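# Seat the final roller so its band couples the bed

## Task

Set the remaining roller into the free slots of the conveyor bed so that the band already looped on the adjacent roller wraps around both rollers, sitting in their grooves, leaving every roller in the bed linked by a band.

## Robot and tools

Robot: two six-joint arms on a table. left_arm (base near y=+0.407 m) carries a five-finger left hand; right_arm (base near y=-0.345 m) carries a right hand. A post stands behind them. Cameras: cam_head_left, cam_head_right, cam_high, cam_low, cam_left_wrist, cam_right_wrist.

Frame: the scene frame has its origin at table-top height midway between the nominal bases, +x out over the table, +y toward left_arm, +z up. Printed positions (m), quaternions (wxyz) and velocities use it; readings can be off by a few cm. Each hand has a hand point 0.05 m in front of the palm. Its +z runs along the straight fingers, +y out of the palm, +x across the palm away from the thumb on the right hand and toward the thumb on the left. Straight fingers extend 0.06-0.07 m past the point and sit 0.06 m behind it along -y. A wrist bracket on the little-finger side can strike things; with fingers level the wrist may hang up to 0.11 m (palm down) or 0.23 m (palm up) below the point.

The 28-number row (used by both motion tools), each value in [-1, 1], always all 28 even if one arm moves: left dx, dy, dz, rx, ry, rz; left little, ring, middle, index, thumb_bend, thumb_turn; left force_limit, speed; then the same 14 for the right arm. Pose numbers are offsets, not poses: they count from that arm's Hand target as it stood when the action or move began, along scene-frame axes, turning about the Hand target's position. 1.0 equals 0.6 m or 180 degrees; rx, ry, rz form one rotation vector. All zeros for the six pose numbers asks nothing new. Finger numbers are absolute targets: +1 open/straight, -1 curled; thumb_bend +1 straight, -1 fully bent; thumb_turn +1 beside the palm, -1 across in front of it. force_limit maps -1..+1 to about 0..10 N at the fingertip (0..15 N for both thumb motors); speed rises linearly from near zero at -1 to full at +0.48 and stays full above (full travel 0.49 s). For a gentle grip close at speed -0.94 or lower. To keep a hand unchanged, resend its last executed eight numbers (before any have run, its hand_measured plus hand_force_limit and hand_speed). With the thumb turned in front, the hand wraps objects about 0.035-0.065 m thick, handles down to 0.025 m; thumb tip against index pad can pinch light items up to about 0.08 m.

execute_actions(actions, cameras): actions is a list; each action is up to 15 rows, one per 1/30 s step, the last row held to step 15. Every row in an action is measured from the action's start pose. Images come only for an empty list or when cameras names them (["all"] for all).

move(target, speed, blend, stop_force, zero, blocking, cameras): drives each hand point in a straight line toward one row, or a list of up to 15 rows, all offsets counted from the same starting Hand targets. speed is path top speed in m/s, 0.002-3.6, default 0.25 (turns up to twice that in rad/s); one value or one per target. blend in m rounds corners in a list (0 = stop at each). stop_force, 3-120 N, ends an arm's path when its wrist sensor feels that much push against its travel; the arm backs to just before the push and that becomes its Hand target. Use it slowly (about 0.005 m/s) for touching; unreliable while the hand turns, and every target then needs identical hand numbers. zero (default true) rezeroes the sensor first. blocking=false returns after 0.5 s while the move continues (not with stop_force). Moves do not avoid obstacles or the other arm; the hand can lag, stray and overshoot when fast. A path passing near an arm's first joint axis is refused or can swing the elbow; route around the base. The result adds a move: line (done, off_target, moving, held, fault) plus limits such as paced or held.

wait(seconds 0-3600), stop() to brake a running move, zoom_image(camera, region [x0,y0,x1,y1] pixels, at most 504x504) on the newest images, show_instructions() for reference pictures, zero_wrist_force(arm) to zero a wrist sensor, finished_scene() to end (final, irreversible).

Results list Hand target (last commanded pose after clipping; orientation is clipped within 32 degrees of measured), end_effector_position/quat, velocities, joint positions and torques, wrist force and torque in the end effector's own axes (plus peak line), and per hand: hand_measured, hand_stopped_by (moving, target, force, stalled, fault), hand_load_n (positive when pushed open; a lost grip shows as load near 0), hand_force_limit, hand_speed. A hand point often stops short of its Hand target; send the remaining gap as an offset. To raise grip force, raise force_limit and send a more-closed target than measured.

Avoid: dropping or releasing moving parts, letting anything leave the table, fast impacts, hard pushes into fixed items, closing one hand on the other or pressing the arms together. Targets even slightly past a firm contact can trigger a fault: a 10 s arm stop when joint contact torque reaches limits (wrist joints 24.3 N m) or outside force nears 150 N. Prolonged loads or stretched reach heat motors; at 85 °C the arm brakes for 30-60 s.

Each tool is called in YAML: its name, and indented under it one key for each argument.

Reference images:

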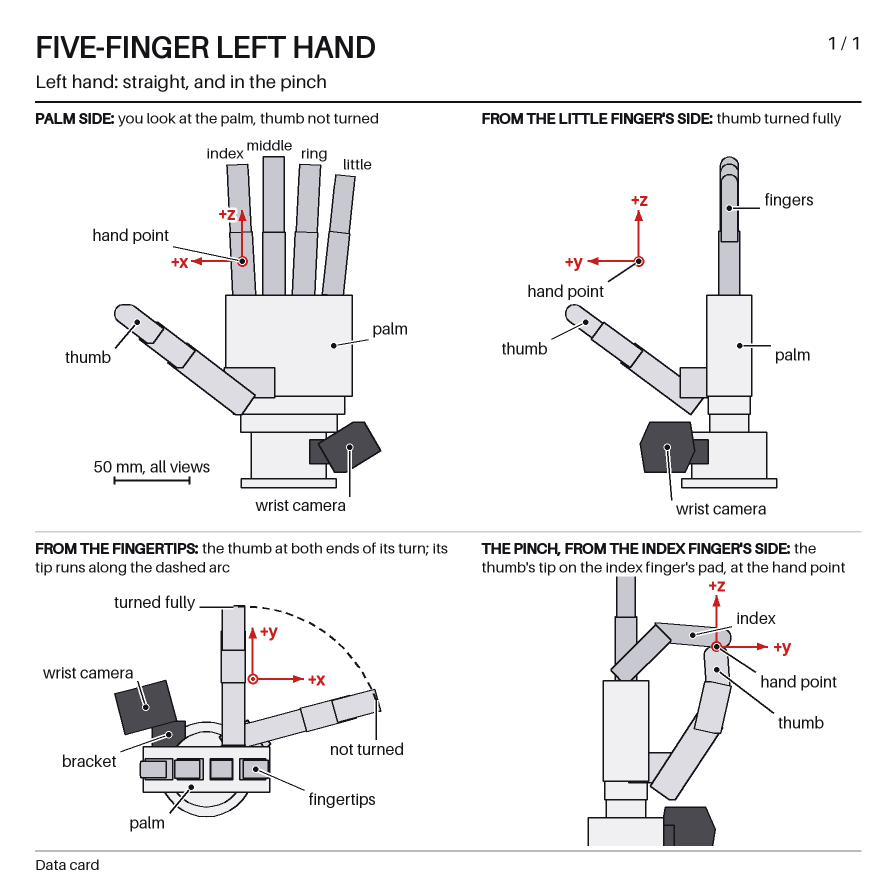

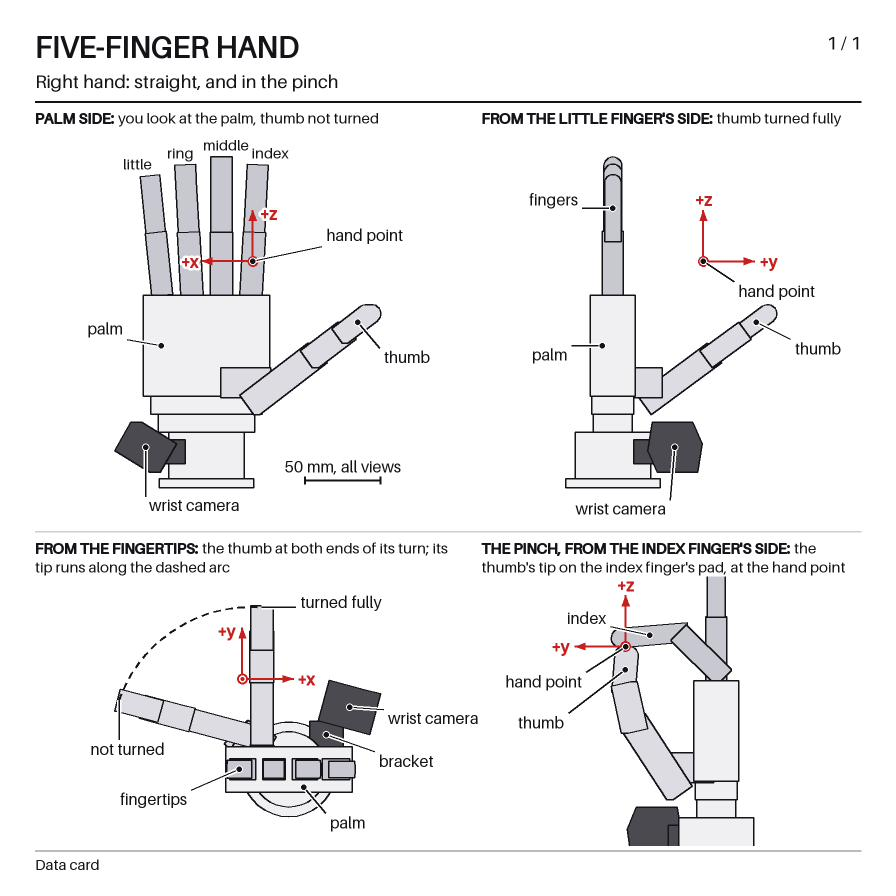

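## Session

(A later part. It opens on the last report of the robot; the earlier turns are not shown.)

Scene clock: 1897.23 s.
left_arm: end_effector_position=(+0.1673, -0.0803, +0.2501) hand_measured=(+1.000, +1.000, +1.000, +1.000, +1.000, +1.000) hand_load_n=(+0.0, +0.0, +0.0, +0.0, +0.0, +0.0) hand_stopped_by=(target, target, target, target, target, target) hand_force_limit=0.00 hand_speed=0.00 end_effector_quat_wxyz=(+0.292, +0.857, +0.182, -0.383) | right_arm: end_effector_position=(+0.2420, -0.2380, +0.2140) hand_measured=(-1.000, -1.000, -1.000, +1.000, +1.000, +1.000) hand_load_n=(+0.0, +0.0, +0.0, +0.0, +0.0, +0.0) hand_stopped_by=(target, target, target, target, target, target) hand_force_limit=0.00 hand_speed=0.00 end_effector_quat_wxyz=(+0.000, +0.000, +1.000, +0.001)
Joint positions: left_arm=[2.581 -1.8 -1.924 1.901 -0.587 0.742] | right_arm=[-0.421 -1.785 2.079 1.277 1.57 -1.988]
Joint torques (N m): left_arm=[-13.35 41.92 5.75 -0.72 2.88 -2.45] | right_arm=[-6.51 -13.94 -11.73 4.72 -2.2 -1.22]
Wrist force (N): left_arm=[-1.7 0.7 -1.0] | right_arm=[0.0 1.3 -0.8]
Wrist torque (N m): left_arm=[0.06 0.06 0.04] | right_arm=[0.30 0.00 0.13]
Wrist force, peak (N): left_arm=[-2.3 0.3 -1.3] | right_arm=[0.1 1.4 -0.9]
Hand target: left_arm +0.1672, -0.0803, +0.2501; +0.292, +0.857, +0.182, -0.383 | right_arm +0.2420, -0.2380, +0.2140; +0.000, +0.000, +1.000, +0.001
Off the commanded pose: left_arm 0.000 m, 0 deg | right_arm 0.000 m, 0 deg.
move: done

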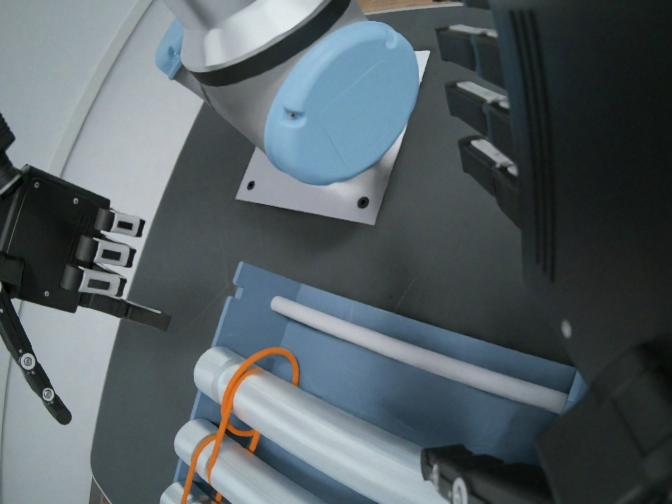

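move:
  target:
    - [0,0,0,0,0,0,1,1,1,1,1,1,0.0,0, 0.0063,-0.0143,-0.1167,0,0,-0.1222,-1,-1,-1,0.44,1,1,0,0]
  speed: 0.12

move:
  target:
    - [0,0,0,0,0,0,1,1,1,1,1,1,0.0,0, 0.0199,0.0491,-0.053,0,0,0,-1,-1,-1,0.44,1,1,0,0]
  speed: 0.04
  stop_force: 3
  cameras: ["cam_left_wrist"]

zoom_image:
  camera: "cam_left_wrist"
  region: [160, 300, 320, 430]

Scene clock: 1923.93 s.
left_arm: end_effector_position=(+0.1672, -0.0803, +0.2501) hand_measured=(+1.000, +1.000, +1.000, +1.000, +1.000, +1.000) hand_load_n=(+0.0, +0.0, +0.0, +0.0, +0.0, +0.0) hand_stopped_by=(target, target, target, target, target, target) hand_force_limit=0.00 hand_speed=0.00 end_effector_quat_wxyz=(+0.292, +0.857, +0.182, -0.383) | right_arm: end_effector_position=(+0.2457, -0.2466, +0.1440) hand_measured=(-1.000, -1.000, -1.000, +0.440, +1.000, +1.000) hand_load_n=(+0.0, +0.0, +0.0, +0.0, +0.0, +0.0) hand_stopped_by=(target, target, target, target, target, target) hand_force_limit=0.00 hand_speed=0.00 end_effector_quat_wxyz=(+0.000, +0.190, +0.982, +0.001)
Joint positions: left_arm=[2.581 -1.8 -1.924 1.901 -0.587 0.742] | right_arm=[-0.421 -1.756 2.251 1.076 1.57 -1.605]
Joint torques (N m): left_arm=[-13.9 39.94 7.93 -0.76 2.65 -2.69] | right_arm=[5.48 -1.13 -6.27 0.51 2.29 1.37]
Wrist force (N): left_arm=[-1.8 0.7 -1.3] | right_arm=[0.0 1.0 -0.7]
Wrist torque (N m): left_arm=[0.07 0.06 0.03] | right_arm=[0.26 -0.01 0.00]
Wrist force, peak (N): left_arm=[-2.1 0.5 -1.3] | right_arm=[-0.2 1.3 -1.2]
Hand target: left_arm +0.1672, -0.0803, +0.2501; +0.292, +0.857, +0.182, -0.383 | right_arm +0.2457, -0.2466, +0.1440; +0.000, +0.190, +0.982, +0.000
Off the commanded pose: left_arm 0.000 m, 0 deg | right_arm 0.000 m, 0 deg.
move: done

Scene clock: 1926.20 s.
left_arm: end_effector_position=(+0.1672, -0.0803, +0.2501) hand_measured=(+1.000, +1.000, +1.000, +1.000, +1.000, +1.000) hand_load_n=(+0.0, +0.0, +0.0, +0.0, +0.0, +0.0) hand_stopped_by=(target, target, target, target, target, target) hand_force_limit=0.00 hand_speed=0.00 end_effector_quat_wxyz=(+0.292, +0.857, +0.182, -0.383) | right_arm: end_effector_position=(+0.2577, -0.2171, +0.1122) hand_measured=(-1.000, -1.000, -1.000, +0.440, +1.000, +1.000) hand_load_n=(+0.5, +0.0, +0.0, +0.0, +0.0, +0.0) hand_stopped_by=(target, target, target, target, target, target) hand_force_limit=0.00 hand_speed=0.00 end_effector_quat_wxyz=(+0.000, +0.190, +0.982, +0.000)
Joint positions: left_arm=[2.581 -1.8 -1.924 1.901 -0.587 0.742] | right_arm=[-0.244 -1.64 2.249 0.962 1.57 -1.427]
Joint torques (N m): left_arm=[-13.94 40.09 9.29 -0.76 2.65 -2.67] | right_arm=[6.59 -4.92 -22.8 0.67 2.27 1.61]
Wrist force (N): left_arm=[-2.0 0.6 -1.2] | right_arm=[0.1 1.1 -0.9]
Wrist torque (N m): left_arm=[0.05 0.10 0.02] | right_arm=[0.27 -0.02 0.00]
Wrist force, peak (N): left_arm=[-1.9 0.8 -1.4] | right_arm=[0.1 1.4 -1.0]
Hand target: left_arm +0.1672, -0.0803, +0.2501; +0.292, +0.857, +0.182, -0.383 | right_arm +0.2577, -0.2171, +0.1122; +0.000, +0.190, +0.982, +0.000
Off the commanded pose: left_arm 0.000 m, 0 deg | right_arm 0.000 m, 0 deg.
move: done

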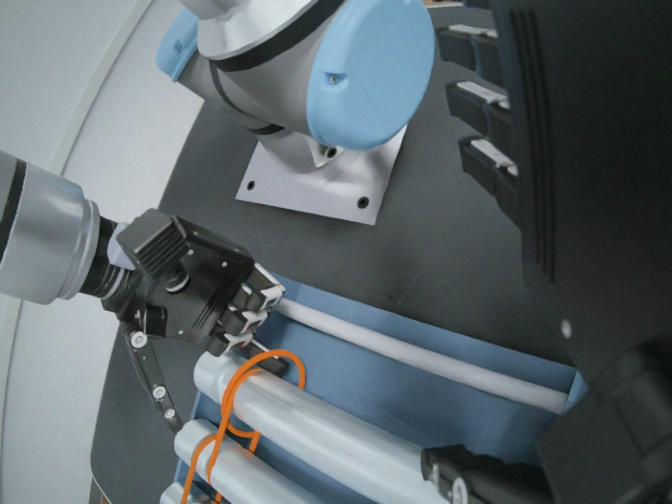

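Scaled by 3.150 from the camera's image (finer frame: 960x720).

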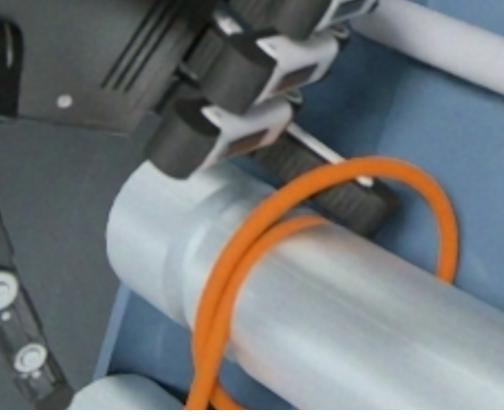

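move:
  target:
    - [0,0,0,0,0,0,1,1,1,1,1,1,0.0,0, 0.0066,0.0164,-0.0177,0,0,0,-1,-1,-1,0.44,1,1,0,0]
  speed: 0.03
  stop_force: 3
  cameras: ["cam_left_wrist"]

zoom_image:
  camera: "cam_left_wrist"
  region: [160, 300, 320, 430]

Scene clock: 1931.37 s.
left_arm: end_effector_position=(+0.1672, -0.0803, +0.2501) hand_measured=(+1.000, +1.000, +1.000, +1.000, +1.000, +1.000) hand_load_n=(+0.0, +0.0, +0.0, +0.0, +0.0, +0.0) hand_stopped_by=(target, target, target, target, target, target) hand_force_limit=0.00 hand_speed=0.00 end_effector_quat_wxyz=(+0.292, +0.857, +0.182, -0.383) | right_arm: end_effector_position=(+0.2616, -0.2073, +0.1016) hand_measured=(-1.000, -1.000, -1.000, +0.440, +1.000, +1.000) hand_load_n=(+0.0, +0.0, +0.0, +0.0, +0.0, +0.0) hand_stopped_by=(target, target, target, target, target, target) hand_force_limit=0.00 hand_speed=0.00 end_effector_quat_wxyz=(+0.000, +0.190, +0.982, +0.000)
Joint positions: left_arm=[2.581 -1.8 -1.924 1.901 -0.587 0.742] | right_arm=[-0.191 -1.6 2.244 0.926 1.57 -1.374]
Joint torques (N m): left_arm=[-14.05 40.64 11.61 -0.8 2.48 -2.59] | right_arm=[6.79 -6.34 -22.51 0.74 2.28 1.61]
Wrist force (N): left_arm=[-1.8 0.6 -1.2] | right_arm=[0.1 1.1 -0.7]
Wrist torque (N m): left_arm=[0.05 0.07 0.03] | right_arm=[0.28 -0.03 0.00]
Wrist force, peak (N): left_arm=[-2.1 0.7 -1.3] | right_arm=[0.0 1.4 -1.0]
Hand target: left_arm +0.1672, -0.0803, +0.2501; +0.292, +0.857, +0.182, -0.383 | right_arm +0.2616, -0.2073, +0.1016; +0.000, +0.190, +0.982, +0.000
Off the commanded pose: left_arm 0.000 m, 0 deg | right_arm 0.000 m, 0 deg.
move: done

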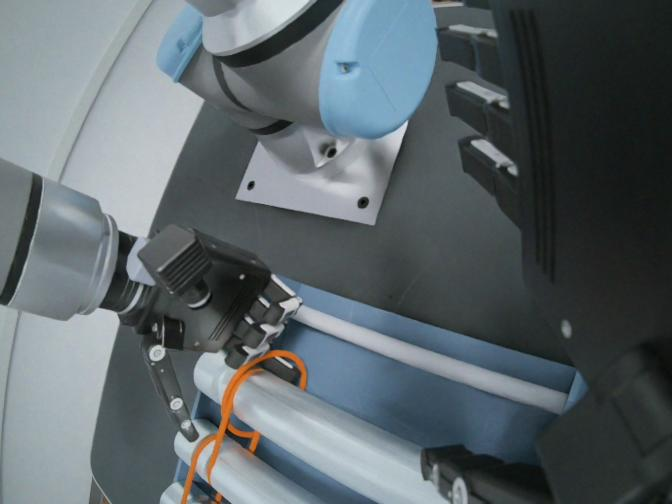

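Scaled by 3.150 from the camera's image (finer frame: 960x720).

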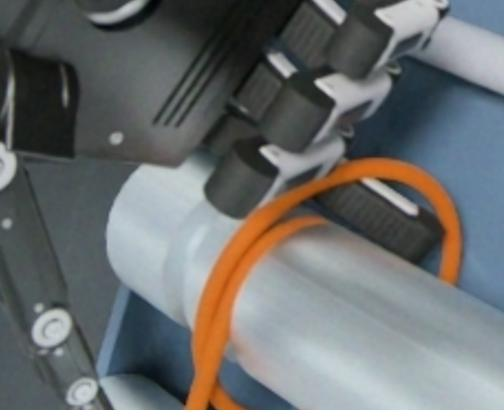

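move:
  target:
    - [0,0,0,0,0,0,1,1,1,1,1,1,0.0,0, -0.0265,-0.0655,0.0707,0,0,0,-1,-1,-1,0.44,1,1,0,0]
    - [0,0,0,0,0,0,1,1,1,1,1,1,0.0,0, -0.0277,-0.1288,0.0977,0,0,0.1222,-1,-1,-1,0.2,1,1,0,0]
    - [0,0,0,0,0,0,1,1,1,1,1,1,0.0,0, -0.0277,-0.1288,0.0648,0,0,0.1222,-1,-1,-1,0.2,1,1,0,0]
  speed: 0.08
  cameras: ["cam_left_wrist"]

zoom_image:
  camera: "cam_left_wrist"
  region: [160, 300, 320, 430]

Scene clock: 1956.60 s.
left_arm: end_effector_position=(+0.1672, -0.0803, +0.2501) hand_measured=(+1.000, +1.000, +1.000, +1.000, +1.000, +1.000) hand_load_n=(+0.0, +0.0, +0.0, +0.0, +0.0, +0.0) hand_stopped_by=(target, target, target, target, target, target) hand_force_limit=0.00 hand_speed=0.00 end_effector_quat_wxyz=(+0.292, +0.857, +0.182, -0.383) | right_arm: end_effector_position=(+0.2450, -0.2845, +0.1406) hand_measured=(-1.000, -1.000, -1.000, +0.200, +1.000, +1.000) hand_load_n=(+0.0, +0.0, +0.0, +0.5, +0.0, +0.0) hand_stopped_by=(target, target, target, target, target, target) hand_force_limit=0.00 hand_speed=0.00 end_effector_quat_wxyz=(+0.000, +0.000, +1.000, +0.001) end_effector_velocity=(+0.000, +0.000, -0.001) end_effector_angular_velocity=(-0.001, +0.000, +0.000)
Joint positions: left_arm=[2.581 -1.8 -1.924 1.901 -0.587 0.742] | right_arm=[-0.632 -1.709 2.223 1.057 1.57 -2.199]
Joint velocities: left_arm=[within noise] | right_arm=[0.001 0.002 0.002 -0.005 0 0]
Joint torques (N m): left_arm=[-14.59 40.79 15.68 -0.75 2.04 -2.43] | right_arm=[6.55 -1.99 -6.16 0.76 -0.73 1.45]
Wrist force (N): left_arm=[-1.9 0.7 -1.3] | right_arm=[-0.1 1.2 -1.0]
Wrist torque (N m): left_arm=[0.06 0.08 0.03] | right_arm=[0.32 0.01 0.12]
Wrist force, peak (N): left_arm=[-1.9 0.5 -1.5] | right_arm=[0.0 1.3 -1.2]
Hand target: left_arm +0.1672, -0.0803, +0.2501; +0.292, +0.857, +0.182, -0.383 | right_arm +0.2450, -0.2845, +0.1405; +0.000, +0.000, +1.000, +0.001
Off the commanded pose: left_arm 0.000 m, 0 deg | right_arm 0.000 m, 0 deg.
move: done

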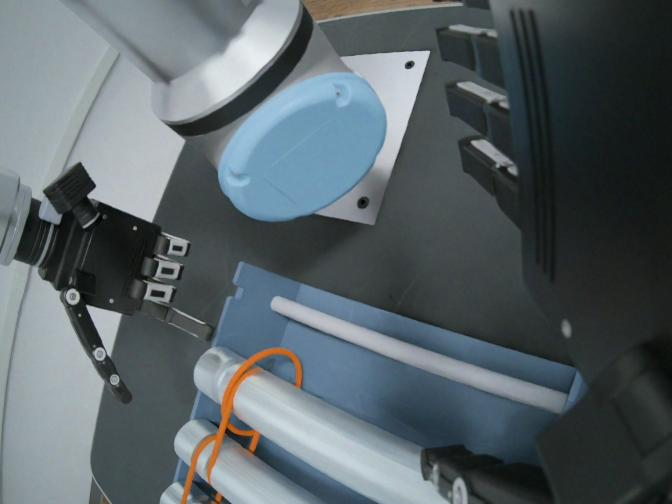

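Scaled by 3.150 from the camera's image (finer frame: 960x720).

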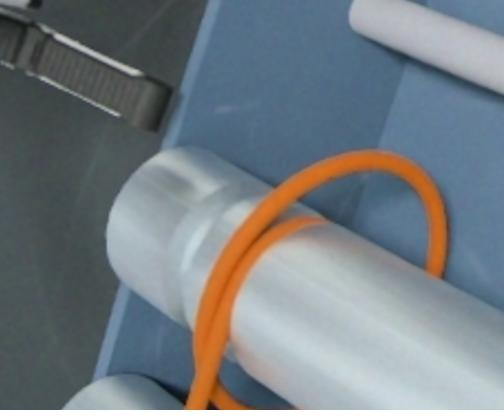

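move:
  target:
    - [0,0,0,0,0,0,1,1,1,1,1,1,0.0,0, 0,0.1057,-0.0493,0,0,0,-1,-1,-1,0.2,1,1,0,0]
  speed: 0.05
  stop_force: 3
  cameras: ["cam_left_wrist"]

zoom_image:
  camera: "cam_left_wrist"
  region: [160, 300, 320, 430]

Scene clock: 1962.70 s.
left_arm: end_effector_position=(+0.1672, -0.0803, +0.2501) hand_measured=(+1.000, +1.000, +1.000, +1.000, +1.000, +1.000) hand_load_n=(+0.0, +0.0, +0.0, +0.0, +0.0, +0.0) hand_stopped_by=(target, target, target, target, target, target) hand_force_limit=0.00 hand_speed=0.00 end_effector_quat_wxyz=(+0.292, +0.857, +0.182, -0.383) | right_arm: end_effector_position=(+0.2450, -0.2211, +0.1109) hand_measured=(-1.000, -1.000, -1.000, +0.200, +1.000, +1.000) hand_load_n=(+0.0, +0.0, +0.0, +0.0, +0.0, +0.0) hand_stopped_by=(target, target, target, target, target, target) hand_force_limit=0.00 hand_speed=0.00 end_effector_quat_wxyz=(+0.000, +0.000, +1.000, +0.001)
Joint positions: left_arm=[2.581 -1.8 -1.924 1.901 -0.587 0.742] | right_arm=[-0.332 -1.634 2.248 0.957 1.57 -1.899]
Joint torques (N m): left_arm=[-14 40.93 19.01 -0.86 2 -2.46] | right_arm=[6.22 -5.23 -23.03 0.66 2.28 1.65]
Wrist force (N): left_arm=[-1.8 0.6 -1.2] | right_arm=[0.2 1.1 -0.9]
Wrist torque (N m): left_arm=[0.05 0.07 0.03] | right_arm=[0.28 -0.03 0.01]
Wrist force, peak (N): left_arm=[-2.0 0.6 -1.3] | right_arm=[0.1 1.5 -1.0]
Hand target: left_arm +0.1672, -0.0803, +0.2501; +0.292, +0.857, +0.182, -0.383 | right_arm +0.2450, -0.2211, +0.1109; +0.000, +0.000, +1.000, +0.001
Off the commanded pose: left_arm 0.000 m, 0 deg | right_arm 0.000 m, 0 deg.
move: done

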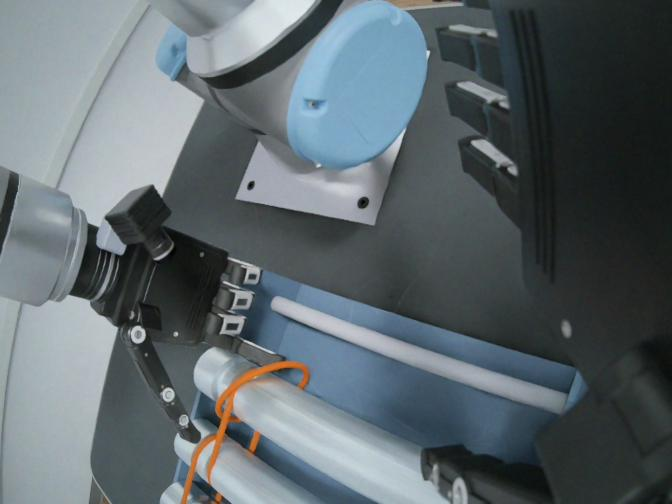

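Scaled by 3.150 from the camera's image (finer frame: 960x720).

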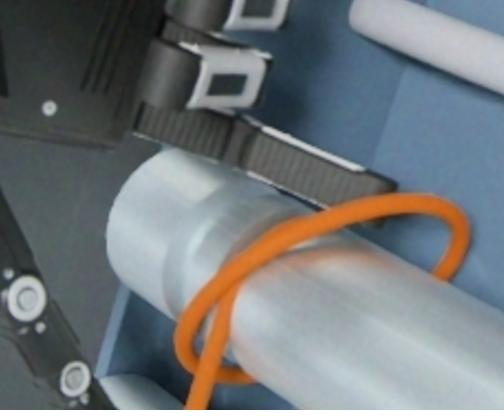

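move:
  target:
    - [0,0,0,0,0,0,1,1,1,1,1,1,0.0,0, 0,-0.0906,0.0423,0,0,0,-1,-1,-1,0.2,1,1,0,0]
    - [0,0,0,0,0,0,1,1,1,1,1,1,0.0,0, 0,-0.0525,0.057,0,0,0,-1,-1,-1,0.32,1,1,0,0]
  speed: 0.08
  cameras: ["cam_left_wrist"]

zoom_image:
  camera: "cam_left_wrist"
  region: [160, 300, 320, 430]

Scene clock: 1990.07 s.
left_arm: end_effector_position=(+0.1672, -0.0803, +0.2501) hand_measured=(+1.000, +1.000, +1.000, +1.000, +1.000, +1.000) hand_load_n=(+0.0, +0.0, +0.0, +0.0, +0.0, +0.0) hand_stopped_by=(target, target, target, target, target, target) hand_force_limit=0.00 hand_speed=0.00 end_effector_quat_wxyz=(+0.292, +0.857, +0.182, -0.383) | right_arm: end_effector_position=(+0.2450, -0.2526, +0.1451) hand_measured=(-1.000, -1.000, -1.000, +0.320, +1.000, +1.000) hand_load_n=(+0.0, +0.0, +0.0, +0.0, +0.0, +0.0) hand_stopped_by=(target, target, target, target, target, target) hand_force_limit=0.00 hand_speed=0.00 end_effector_quat_wxyz=(+0.000, +0.000, +1.000, +0.001)
Joint positions: left_arm=[2.581 -1.8 -1.924 1.901 -0.587 0.742] | right_arm=[-0.485 -1.708 2.21 1.07 1.57 -2.052]
Joint torques (N m): left_arm=[-14.13 40.16 19.34 -0.87 1.69 -2.63] | right_arm=[6.22 -3.17 -24.47 4.76 2.34 1.65]
Wrist force (N): left_arm=[-1.9 0.6 -1.2] | right_arm=[-0.1 1.3 -0.9]
Wrist torque (N m): left_arm=[0.04 0.08 0.03] | right_arm=[0.32 0.02 0.00]
Wrist force, peak (N): left_arm=[-2.0 0.8 -1.3] | right_arm=[0.1 1.5 -1.0]
Hand target: left_arm +0.1672, -0.0803, +0.2501; +0.292, +0.857, +0.182, -0.383 | right_arm +0.2450, -0.2526, +0.1451; +0.000, +0.000, +1.000, +0.001
Off the commanded pose: left_arm 0.000 m, 0 deg | right_arm 0.000 m, 0 deg.
move: done

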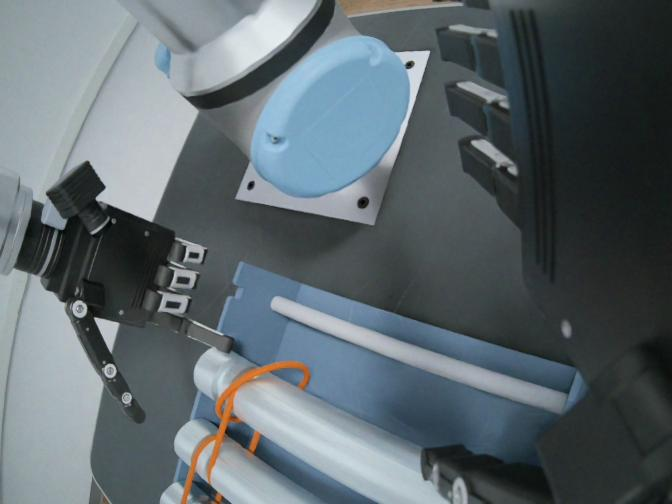

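Scaled by 3.150 from the camera's image (finer frame: 960x720).

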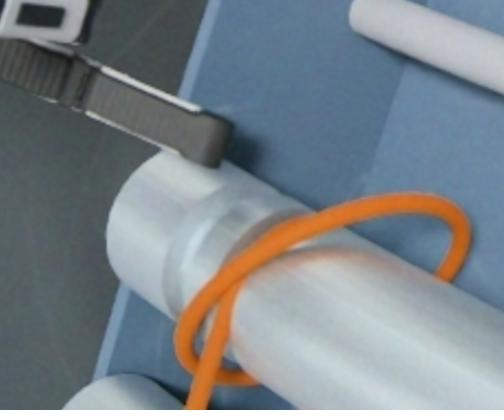

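move:
  target:
    - [0,0,0,0,0,0,1,1,1,1,1,1,0.0,0, -0.005,0.0,0.1,0,0,0,-1,-1,-1,0.32,1,1,0,0]
    - [0,0,0,0,0,0,1,1,1,1,1,1,0.0,0, -0.005,0.1853,0.08,0,0,0,-1,-1,-1,0.9,1,1,0,0]
    - [0,0,0,0,0,0,1,1,1,1,1,1,0.0,0, -0.005,0.1853,-0.0352,0,0,0,-1,-1,-1,1,1,1,0,0]
    - [0,0,0,0,0,0,1,1,1,1,1,1,0.0,0, -0.005,0.1243,-0.0352,0,0,0,-1,-1,-1,1,1,1,0,0]
    - [0,0,0,0,0,0,1,1,1,1,1,1,0.0,0, -0.005,0.1243,0.08,0,0,0,-1,-1,-1,1,1,1,0,0]
  speed: [0.2,0.2,0.12,0.06,0.12]
  cameras: ["cam_left_wrist"]

zoom_image:
  camera: "cam_left_wrist"
  region: [160, 300, 320, 430]

Scene clock: 2001.03 s.
left_arm: end_effector_position=(+0.1672, -0.0803, +0.2501) hand_measured=(+1.000, +1.000, +1.000, +1.000, +1.000, +1.000) hand_load_n=(+0.0, +0.0, +0.0, +0.0, +0.0, +0.0) hand_stopped_by=(target, target, target, target, target, target) hand_force_limit=0.00 hand_speed=0.00 end_effector_quat_wxyz=(+0.292, +0.857, +0.182, -0.383) | right_arm: end_effector_position=(+0.2420, -0.1780, +0.1929) hand_measured=(-1.000, -1.000, -1.000, +1.000, +1.000, +1.000) hand_load_n=(+0.0, +0.0, +0.0, +0.0, +0.0, +0.0) hand_stopped_by=(target, target, target, target, target, target) hand_force_limit=0.00 hand_speed=0.00 end_effector_quat_wxyz=(+0.000, +0.000, +1.000, +0.001)
Joint positions: left_arm=[2.581 -1.8 -1.924 1.901 -0.587 0.742] | right_arm=[-0.127 -1.707 2.074 1.204 1.57 -1.694]
Joint torques (N m): left_arm=[-14.3 40.46 19.8 -0.82 1.24 -2.27] | right_arm=[-6.54 -17.01 -25.88 4.67 2.19 -1.21]
Wrist force (N): left_arm=[-1.9 0.6 -1.3] | right_arm=[0.0 1.0 -1.0]
Wrist torque (N m): left_arm=[0.06 0.08 0.03] | right_arm=[0.28 -0.01 0.13]
Wrist force, peak (N): left_arm=[-2.0 0.6 -1.5] | right_arm=[-0.4 1.2 -1.7]
Hand target: left_arm +0.1672, -0.0803, +0.2501; +0.292, +0.857, +0.182, -0.383 | right_arm +0.2420, -0.1780, +0.1931; +0.000, +0.000, +1.000, +0.001
Off the commanded pose: left_arm 0.000 m, 0 deg | right_arm 0.000 m, 0 deg.
move: done

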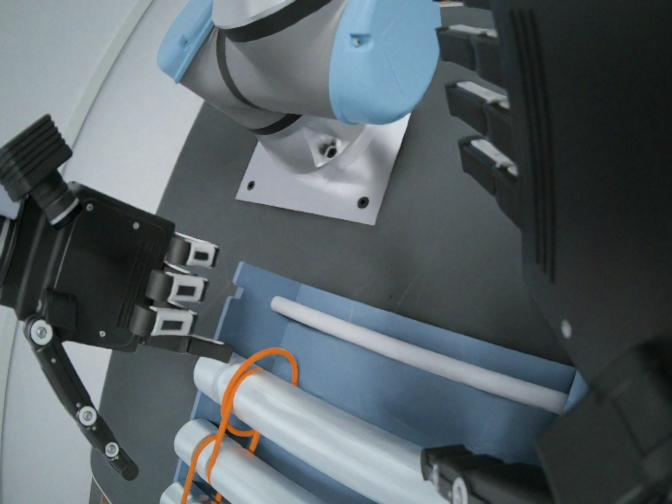

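Scaled by 3.150 from the camera's image (finer frame: 960x720).

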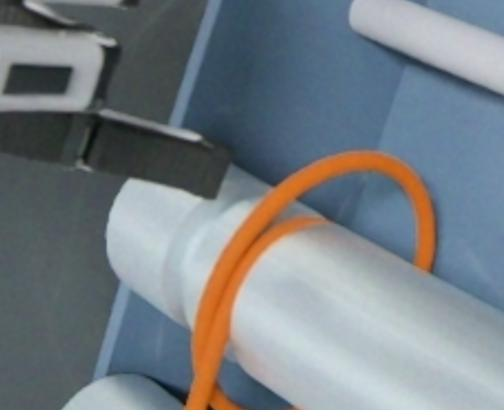

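move:
  target:
    - [0,0,0,0,0,0,1,1,1,1,1,1,0.0,0, 0.005,-0.1243,0.0,0,0,0,-1,-1,-1,0.32,1,1,0,0]
    - [0,0,0,0,0,0,1,1,1,1,1,1,0.0,0, 0.005,-0.1243,-0.08,0,0,0,-1,-1,-1,0.32,1,1,0,0]
  speed: 0.12

move:
  target:
    - [0,0,0,0,0,0,1,1,1,1,1,1,0.0,0, 0,0.03,-0.0617,0,0,0,-1,-1,-1,0.32,1,1,0,0]
  speed: 0.04
  stop_force: 3
  cameras: ["cam_left_wrist"]

zoom_image:
  camera: "cam_left_wrist"
  region: [160, 300, 320, 430]

Scene clock: 2007.43 s.
left_arm: end_effector_position=(+0.1672, -0.0803, +0.2501) hand_measured=(+1.000, +1.000, +1.000, +1.000, +1.000, +1.000) hand_load_n=(+0.0, +0.0, +0.0, +0.0, +0.0, +0.0) hand_stopped_by=(target, target, target, target, target, target) hand_force_limit=0.00 hand_speed=0.00 end_effector_quat_wxyz=(+0.292, +0.857, +0.182, -0.383) | right_arm: end_effector_position=(+0.2450, -0.2526, +0.1452) hand_measured=(-1.000, -1.000, -1.000, +0.320, +1.000, +1.000) hand_load_n=(+0.0, +0.5, +0.0, +0.0, +0.0, +0.0) hand_stopped_by=(target, target, target, target, target, target) hand_force_limit=0.00 hand_speed=0.00 end_effector_quat_wxyz=(+0.000, +0.000, +1.000, +0.001)
Joint positions: left_arm=[2.581 -1.8 -1.924 1.901 -0.587 0.742] | right_arm=[-0.485 -1.709 2.21 1.07 1.57 -2.052]
Joint torques (N m): left_arm=[-13.91 40.69 20.04 -0.97 0.86 -2.32] | right_arm=[6.24 -4.39 -6.1 0.65 -2.26 1.6]
Wrist force (N): left_arm=[-1.9 0.6 -1.2] | right_arm=[0.0 1.0 -0.9]
Wrist torque (N m): left_arm=[0.06 0.09 0.02] | right_arm=[0.27 -0.01 0.04]
Wrist force, peak (N): left_arm=[-2.0 0.8 -1.4] | right_arm=[0.0 1.7 -1.1]
Hand target: left_arm +0.1672, -0.0803, +0.2501; +0.292, +0.857, +0.182, -0.383 | right_arm +0.2450, -0.2526, +0.1451; +0.000, +0.000, +1.000, +0.001
Off the commanded pose: left_arm 0.000 m, 0 deg | right_arm 0.000 m, 0 deg.
move: done

Scene clock: 2009.60 s.
left_arm: end_effector_position=(+0.1672, -0.0803, +0.2501) hand_measured=(+1.000, +1.000, +1.000, +1.000, +1.000, +1.000) hand_load_n=(+0.0, +0.0, +0.0, +0.0, +0.0, +0.0) hand_stopped_by=(target, target, target, target, target, target) hand_force_limit=0.00 hand_speed=0.00 end_effector_quat_wxyz=(+0.292, +0.857, +0.182, -0.383) | right_arm: end_effector_position=(+0.2450, -0.2346, +0.1081) hand_measured=(-1.000, -1.000, -1.000, +0.320, +1.000, +1.000) hand_load_n=(+0.0, +0.0, +0.0, +0.0, +0.0, +0.0) hand_stopped_by=(target, target, target, target, target, target) hand_force_limit=0.00 hand_speed=0.00 end_effector_quat_wxyz=(+0.000, +0.000, +1.000, +0.001)
Joint positions: left_arm=[2.581 -1.8 -1.924 1.901 -0.587 0.742] | right_arm=[-0.398 -1.639 2.261 0.949 1.57 -1.965]
Joint torques (N m): left_arm=[-14.05 40.46 19.3 -0.82 0.91 -2.23] | right_arm=[6.38 -4.81 -5.29 0.73 2.13 1.71]
Wrist force (N): left_arm=[-1.7 0.6 -1.3] | right_arm=[0.2 1.0 -0.9]
Wrist torque (N m): left_arm=[0.06 0.05 0.04] | right_arm=[0.27 -0.03 0.01]
Wrist force, peak (N): left_arm=[-2.1 0.6 -1.3] | right_arm=[0.0 1.3 -1.0]
Hand target: left_arm +0.1672, -0.0803, +0.2501; +0.292, +0.857, +0.182, -0.383 | right_arm +0.2450, -0.2346, +0.1081; +0.000, +0.000, +1.000, +0.001
Off the commanded pose: left_arm 0.000 m, 0 deg | right_arm 0.000 m, 0 deg.
move: done

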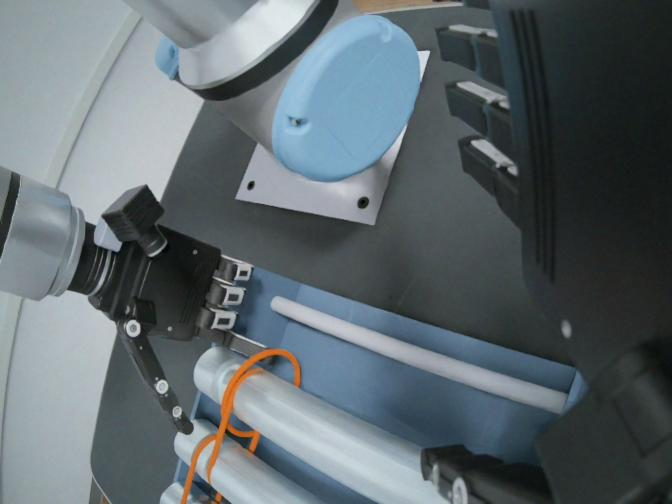

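Scaled by 3.150 from the camera's image (finer frame: 960x720).

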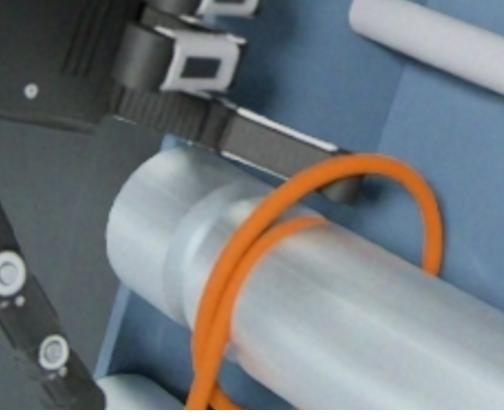

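move:
  target:
    - [0,0,0,0,0,0,1,1,1,1,1,1,0.0,0, 0,0.025,-0.003,0,0,0,-1,-1,-1,0.32,1,1,0,0]
  speed: 0.04
  stop_force: 3
  cameras: ["cam_left_wrist"]

zoom_image:
  camera: "cam_left_wrist"
  region: [160, 300, 320, 430]

Scene clock: 2014.23 s.
left_arm: end_effector_position=(+0.1672, -0.0803, +0.2501) hand_measured=(+1.000, +1.000, +1.000, +1.000, +1.000, +1.000) hand_load_n=(+0.0, +0.0, +0.0, +0.0, +0.0, +0.0) hand_stopped_by=(target, target, target, target, target, target) hand_force_limit=0.00 hand_speed=0.00 end_effector_quat_wxyz=(+0.292, +0.857, +0.182, -0.383) | right_arm: end_effector_position=(+0.2450, -0.2196, +0.1063) hand_measured=(-1.000, -1.000, -1.000, +0.320, +1.000, +1.000) hand_load_n=(+0.0, +0.0, +0.5, +0.0, +0.0, +0.0) hand_stopped_by=(target, target, target, target, target, target) hand_force_limit=0.00 hand_speed=0.00 end_effector_quat_wxyz=(+0.000, +0.000, +1.000, +0.001)
Joint positions: left_arm=[2.581 -1.8 -1.924 1.901 -0.587 0.742] | right_arm=[-0.325 -1.625 2.254 0.942 1.57 -1.892]
Joint torques (N m): left_arm=[-14.16 41.02 20.31 -0.94 0.9 -2.16] | right_arm=[6.67 -5.12 -22.62 0.67 2.32 1.6]
Wrist force (N): left_arm=[-1.8 0.4 -1.2] | right_arm=[0.0 0.8 -1.1]
Wrist torque (N m): left_arm=[0.03 0.06 0.04] | right_arm=[0.25 0.00 -0.01]
Wrist force, peak (N): left_arm=[-1.9 0.8 -1.4] | right_arm=[0.1 1.1 -1.1]
Hand target: left_arm +0.1672, -0.0803, +0.2501; +0.292, +0.857, +0.182, -0.383 | right_arm +0.2450, -0.2196, +0.1063; +0.000, +0.000, +1.000, +0.001
Off the commanded pose: left_arm 0.000 m, 0 deg | right_arm 0.000 m, 0 deg.
move: done

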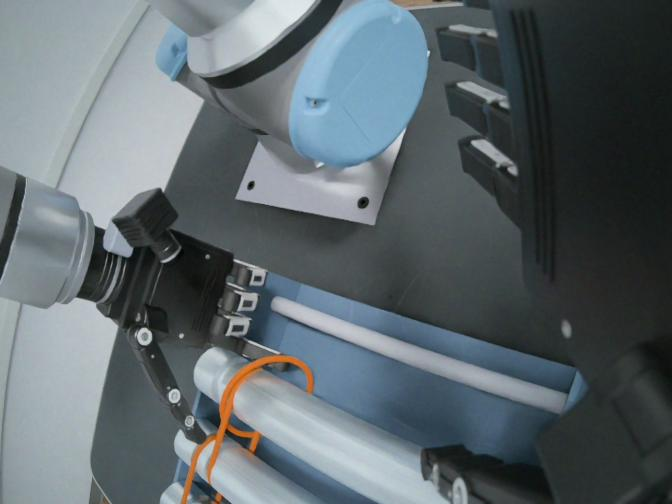

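Scaled by 3.150 from the camera's image (finer frame: 960x720).

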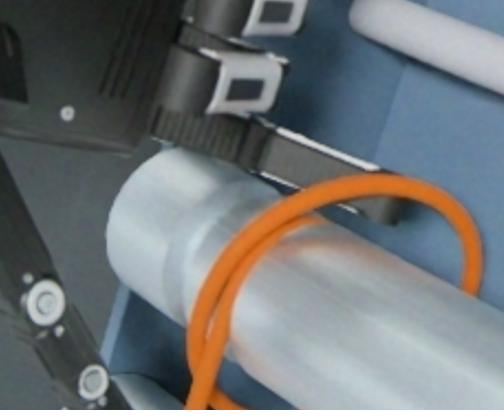

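move:
  target:
    - [0,0,0,0,0,0,1,1,1,1,1,1,0.0,0, 0,-0.025,0.003,0,0,0,-1,-1,-1,0.32,1,1,0,0]
    - [0,0,0,0,0,0,1,1,1,1,1,1,0.0,0, 0,-0.055,0.15,0,0,0,-1,-1,-1,0.32,1,1,0,0]
    - [0,0,0,0,0,0,1,1,1,1,1,1,0.0,0, 0.0433,0.002,0.15,0,0,0,-1,-1,-1,1,1,1,0,0]
    - [0,0,0,0,0,0,1,1,1,1,1,1,0.0,0, 0.0433,0.002,0.1195,0,0,0,-1,-1,-1,1,1,1,0,0]
  speed: 0.1
  cameras: ["cam_left_wrist"]

zoom_image:
  camera: "cam_left_wrist"
  region: [160, 300, 320, 430]

Scene clock: 2040.10 s.
left_arm: end_effector_position=(+0.1672, -0.0803, +0.2501) hand_measured=(+1.000, +1.000, +1.000, +1.000, +1.000, +1.000) hand_load_n=(+0.0, +0.0, +0.0, +0.0, +0.0, +0.0) hand_stopped_by=(target, target, target, target, target, target) hand_force_limit=0.00 hand_speed=0.00 end_effector_quat_wxyz=(+0.292, +0.857, +0.182, -0.383) | right_arm: end_effector_position=(+0.2710, -0.2185, +0.1781) hand_measured=(-1.000, -1.000, -1.000, +1.000, +1.000, +1.000) hand_load_n=(-0.5, +0.0, +0.0, +0.0, +0.0, +0.0) hand_stopped_by=(target, target, target, target, target, target) hand_force_limit=0.00 hand_speed=0.00 end_effector_quat_wxyz=(+0.000, +0.000, +1.000, +0.000)
Joint positions: left_arm=[2.581 -1.8 -1.924 1.901 -0.587 0.742] | right_arm=[-0.283 -1.653 2.067 1.156 1.57 -1.85]
Joint torques (N m): left_arm=[-13.54 40.46 19.29 -0.86 0.92 -2.01] | right_arm=[3.66 -7.76 -7.76 0.69 -0.49 1.37]
Wrist force (N): left_arm=[-1.8 0.6 -1.3] | right_arm=[0.1 1.1 -1.1]
Wrist torque (N m): left_arm=[0.06 0.06 0.04] | right_arm=[0.29 0.00 0.02]
Wrist force, peak (N): left_arm=[-2.0 0.8 -1.4] | right_arm=[0.0 1.2 -1.5]
Hand target: left_arm +0.1672, -0.0803, +0.2501; +0.292, +0.857, +0.182, -0.383 | right_arm +0.2710, -0.2184, +0.1780; +0.000, +0.000, +1.000, +0.001
Off the commanded pose: left_arm 0.000 m, 0 deg | right_arm 0.000 m, 0 deg.
move: done

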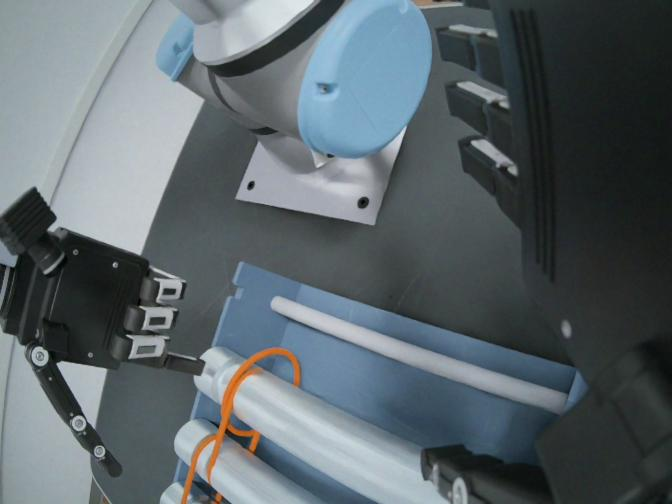

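Scaled by 3.150 from the camera's image (finer frame: 960x720).

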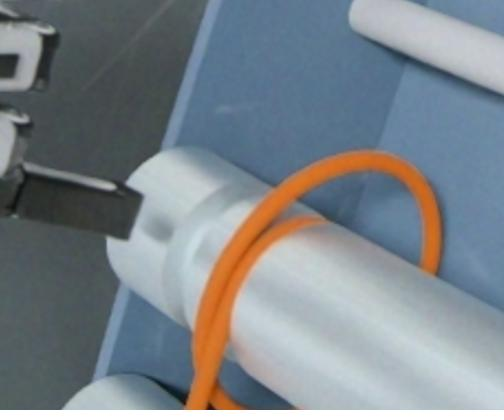

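move:
  target:
    - [0,0,0,0,0,0,1,1,1,1,1,1,0.0,0, 0,0.057,0,0,0,0,-1,-1,-1,1,1,1,0,0]
  speed: 0.06
  stop_force: 3
  cameras: ["cam_left_wrist"]

zoom_image:
  camera: "cam_left_wrist"
  region: [160, 300, 320, 430]

Scene clock: 2047.60 s.
left_arm: end_effector_position=(+0.1672, -0.0803, +0.2501) hand_measured=(+1.000, +1.000, +1.000, +1.000, +1.000, +1.000) hand_load_n=(+0.0, +0.0, +0.0, +0.0, +0.0, +0.0) hand_stopped_by=(target, target, target, target, target, target) hand_force_limit=0.00 hand_speed=0.00 end_effector_quat_wxyz=(+0.292, +0.857, +0.182, -0.383) | right_arm: end_effector_position=(+0.2710, -0.1842, +0.1779) hand_measured=(-1.000, -1.000, -1.000, +1.000, +1.000, +1.000) hand_load_n=(+0.0, +0.0, +0.0, +0.0, +0.0, +0.0) hand_stopped_by=(target, target, target, target, target, target) hand_force_limit=0.00 hand_speed=0.00 end_effector_quat_wxyz=(+0.000, +0.000, +1.000, +0.001)
Joint positions: left_arm=[2.581 -1.8 -1.924 1.901 -0.587 0.742] | right_arm=[-0.138 -1.622 2.04 1.153 1.57 -1.705]
Joint torques (N m): left_arm=[-14.02 39.68 19.63 -0.85 0.96 -2.04] | right_arm=[6.16 -7.55 -25.05 1.67 2.32 1.68]
Wrist force (N): left_arm=[-1.8 0.6 -1.3] | right_arm=[0.0 0.9 -0.9]
Wrist torque (N m): left_arm=[0.06 0.07 0.04] | right_arm=[0.26 0.00 -0.01]
Wrist force, peak (N): left_arm=[-2.0 0.5 -1.4] | right_arm=[0.1 1.3 -1.1]
Hand target: left_arm +0.1672, -0.0803, +0.2501; +0.292, +0.857, +0.182, -0.383 | right_arm +0.2710, -0.1842, +0.1780; +0.000, +0.000, +1.000, +0.001
Off the commanded pose: left_arm 0.000 m, 0 deg | right_arm 0.000 m, 0 deg.
move: done

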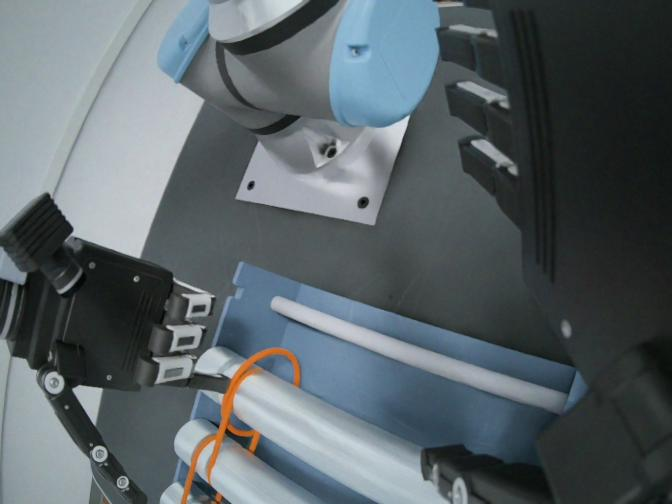

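Scaled by 3.150 from the camera's image (finer frame: 960x720).

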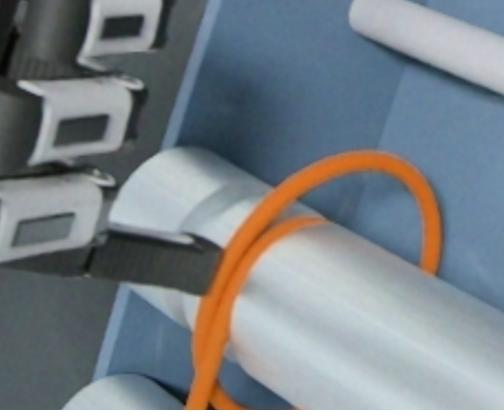

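move:
  target:
    - [0,0,0,0,0,0,1,1,1,1,1,1,0.0,0, 0,0.022,0,0,0,0,-1,-1,-1,1,1,1,0,0]
  speed: 0.06
  stop_force: 3
  cameras: ["cam_left_wrist"]

zoom_image:
  camera: "cam_left_wrist"
  region: [160, 300, 320, 430]

Scene clock: 2074.90 s.
left_arm: end_effector_position=(+0.1672, -0.0803, +0.2501) hand_measured=(+1.000, +1.000, +1.000, +1.000, +1.000, +1.000) hand_load_n=(+0.0, +0.0, +0.0, +0.0, +0.0, +0.0) hand_stopped_by=(target, target, target, target, target, target) hand_force_limit=0.00 hand_speed=0.00 end_effector_quat_wxyz=(+0.292, +0.857, +0.182, -0.383) | right_arm: end_effector_position=(+0.2710, -0.1710, +0.1780) hand_measured=(-1.000, -1.000, -1.000, +1.000, +1.000, +1.000) hand_load_n=(+0.0, +0.0, +0.0, +0.0, +0.0, +0.0) hand_stopped_by=(target, target, target, target, target, target) hand_force_limit=0.00 hand_speed=0.00 end_effector_quat_wxyz=(+0.000, +0.000, +1.000, +0.001)
Joint positions: left_arm=[2.581 -1.8 -1.924 1.901 -0.587 0.742] | right_arm=[-0.083 -1.608 2.026 1.153 1.57 -1.65]
Joint torques (N m): left_arm=[-13.96 40.28 19.82 -0.95 0.9 -2] | right_arm=[6.48 -8.32 -25.09 0.81 2.31 1.66]
Wrist force (N): left_arm=[-1.8 0.6 -1.3] | right_arm=[-0.1 0.8 -0.9]
Wrist torque (N m): left_arm=[0.05 0.07 0.04] | right_arm=[0.24 0.00 -0.01]
Wrist force, peak (N): left_arm=[-2.0 0.6 -1.4] | right_arm=[-0.1 1.0 -1.2]
Hand target: left_arm +0.1672, -0.0803, +0.2501; +0.292, +0.857, +0.182, -0.383 | right_arm +0.2710, -0.1710, +0.1780; +0.000, +0.000, +1.000, +0.001
Off the commanded pose: left_arm 0.000 m, 0 deg | right_arm 0.000 m, 0 deg.
move: done

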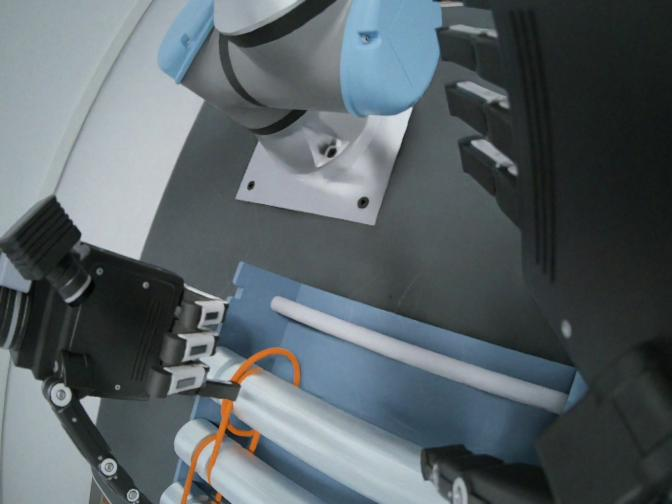

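Scaled by 3.150 from the camera's image (finer frame: 960x720).

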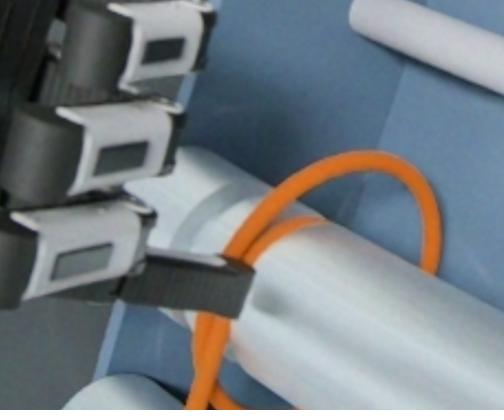

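move:
  target:
    - [0,0,0,0,0,0,1,1,1,1,1,1,0.0,0, 0,0.01,-0.03,0,0,0,-1,-1,-1,1,1,1,0,0]
  speed: 0.015
  stop_force: 3
  cameras: ["cam_left_wrist"]

zoom_image:
  camera: "cam_left_wrist"
  region: [160, 300, 320, 430]

Scene clock: 2080.70 s.
left_arm: end_effector_position=(+0.1672, -0.0803, +0.2501) hand_measured=(+1.000, +1.000, +1.000, +1.000, +1.000, +1.000) hand_load_n=(+0.0, +0.0, +0.0, +0.0, +0.0, +0.0) hand_stopped_by=(target, target, target, target, target, target) hand_force_limit=0.00 hand_speed=0.00 end_effector_quat_wxyz=(+0.292, +0.857, +0.182, -0.383) | right_arm: end_effector_position=(+0.2710, -0.1695, +0.1734) hand_measured=(-1.000, -1.000, -1.000, +1.000, +1.000, +1.000) hand_load_n=(+0.0, +0.0, +0.0, +0.0, +0.0, +0.0) hand_stopped_by=(target, target, target, target, target, target) hand_force_limit=0.00 hand_speed=0.00 end_effector_quat_wxyz=(+0.000, +0.000, +1.000, +0.001)
Joint positions: left_arm=[2.581 -1.8 -1.924 1.901 -0.587 0.742] | right_arm=[-0.077 -1.602 2.033 1.139 1.57 -1.644]
Joint torques (N m): left_arm=[-14.06 39.99 19.83 -0.96 0.89 -1.97] | right_arm=[-6.72 -19.69 -24.2 4.5 1.65 -1.25]
Wrist force (N): left_arm=[-1.7 0.6 -1.2] | right_arm=[0.5 0.9 -4.1]
Wrist torque (N m): left_arm=[0.05 0.05 0.04] | right_arm=[0.45 -0.09 0.05]
Wrist force, peak (N): left_arm=[-1.9 0.7 -1.4] | right_arm=[0.5 0.5 -13.6]
Hand target: left_arm +0.1672, -0.0803, +0.2501; +0.292, +0.857, +0.182, -0.383 | right_arm +0.2710, -0.1695, +0.1734; +0.000, +0.000, +1.000, +0.001 (not the last commanded pose)
Off the commanded pose: left_arm 0.000 m, 0 deg | right_arm 0.014 m, 0 deg.
move: contact (right_arm)

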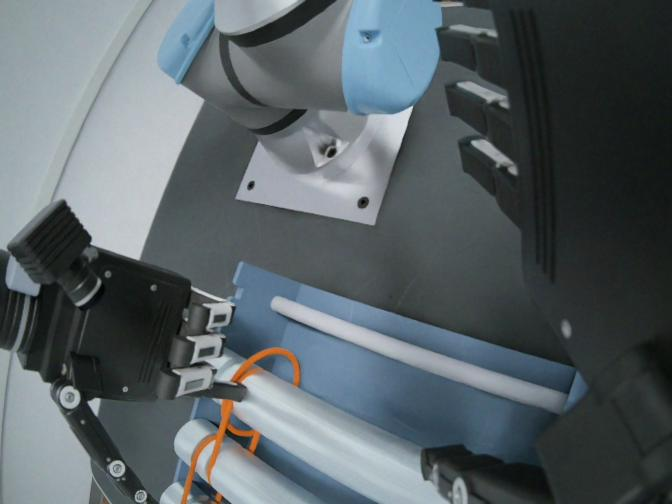

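Scaled by 3.150 from the camera's image (finer frame: 960x720).

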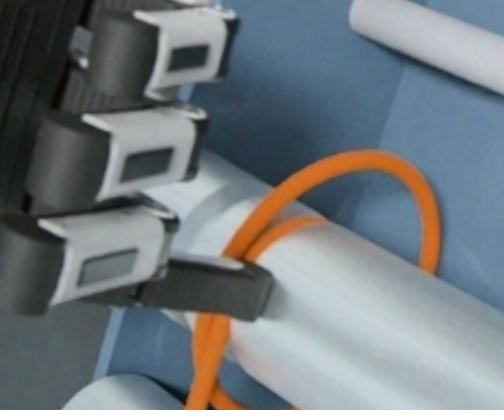

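move:
  target:
    - [0,0,0,0,0,0,1,1,1,1,1,1,0.0,0, 0,0,0.03,0,0,0,-1,-1,-1,1,1,1,0,0]
    - [0,0,0,0,0,0,1,1,1,1,1,1,0.0,0, 0,-0.09,0.03,0,0,0,-1,-1,-1,1,1,1,0,0]
    - [0,0,0,0,0,0,1,1,1,1,1,1,0.0,0, 0,-0.09,0.0018,0,0,0,-1,-1,-1,1,1,1,0,0]
    - [0,0,0,0,0,0,1,1,1,1,1,1,0.0,0, 0,-0.018,0.0018,0,0,0,-1,-1,-1,1,1,1,0,0]
  speed: [0.1,0.1,0.05,0.06]
  cameras: ["cam_left_wrist"]

zoom_image:
  camera: "cam_left_wrist"
  region: [160, 300, 320, 430]

Scene clock: 2093.33 s.
left_arm: end_effector_position=(+0.1672, -0.0803, +0.2501) hand_measured=(+1.000, +1.000, +1.000, +1.000, +1.000, +1.000) hand_load_n=(+0.0, +0.0, +0.0, +0.0, +0.0, +0.0) hand_stopped_by=(target, target, target, target, target, target) hand_force_limit=0.00 hand_speed=0.00 end_effector_quat_wxyz=(+0.292, +0.857, +0.182, -0.383) | right_arm: end_effector_position=(+0.2710, -0.1804, +0.1745) hand_measured=(-1.000, -1.000, -1.000, +1.000, +1.000, +1.000) hand_load_n=(+0.0, +0.0, +0.0, +2.0, +0.0, +0.0) hand_stopped_by=(target, target, target, target, target, target) hand_force_limit=0.00 hand_speed=0.00 end_effector_quat_wxyz=(+0.000, +0.000, +1.000, +0.001)
Joint positions: left_arm=[2.581 -1.8 -1.924 1.901 -0.587 0.742] | right_arm=[-0.122 -1.615 2.042 1.143 1.57 -1.689]
Joint torques (N m): left_arm=[-13.56 40.67 19.76 -0.96 0.82 -1.91] | right_arm=[13.95 0.35 -15.97 -1.58 -4.19 0.84]
Wrist force (N): left_arm=[-1.9 0.6 -1.0] | right_arm=[3.9 -24.5 -33.6]
Wrist torque (N m): left_arm=[0.05 0.09 0.03] | right_arm=[2.60 0.27 0.24]
Wrist force, peak (N): left_arm=[-2.1 0.6 -1.4] | right_arm=[3.9 -24.5 -33.6]
Hand target: left_arm +0.1672, -0.0803, +0.2501; +0.292, +0.857, +0.182, -0.383 | right_arm +0.2710, -0.1803, +0.1745; +0.000, +0.000, +1.000, +0.001
Off the commanded pose: left_arm 0.000 m, 0 deg | right_arm 0.000 m, 0 deg.
move: done

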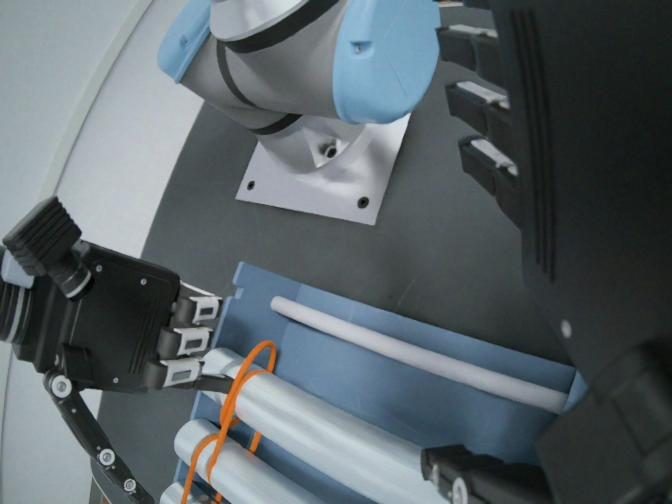

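Scaled by 3.150 from the camera's image (finer frame: 960x720).

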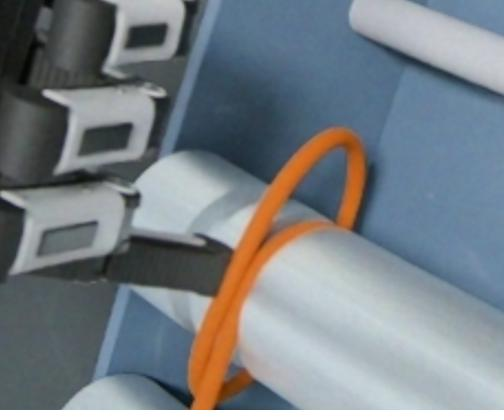

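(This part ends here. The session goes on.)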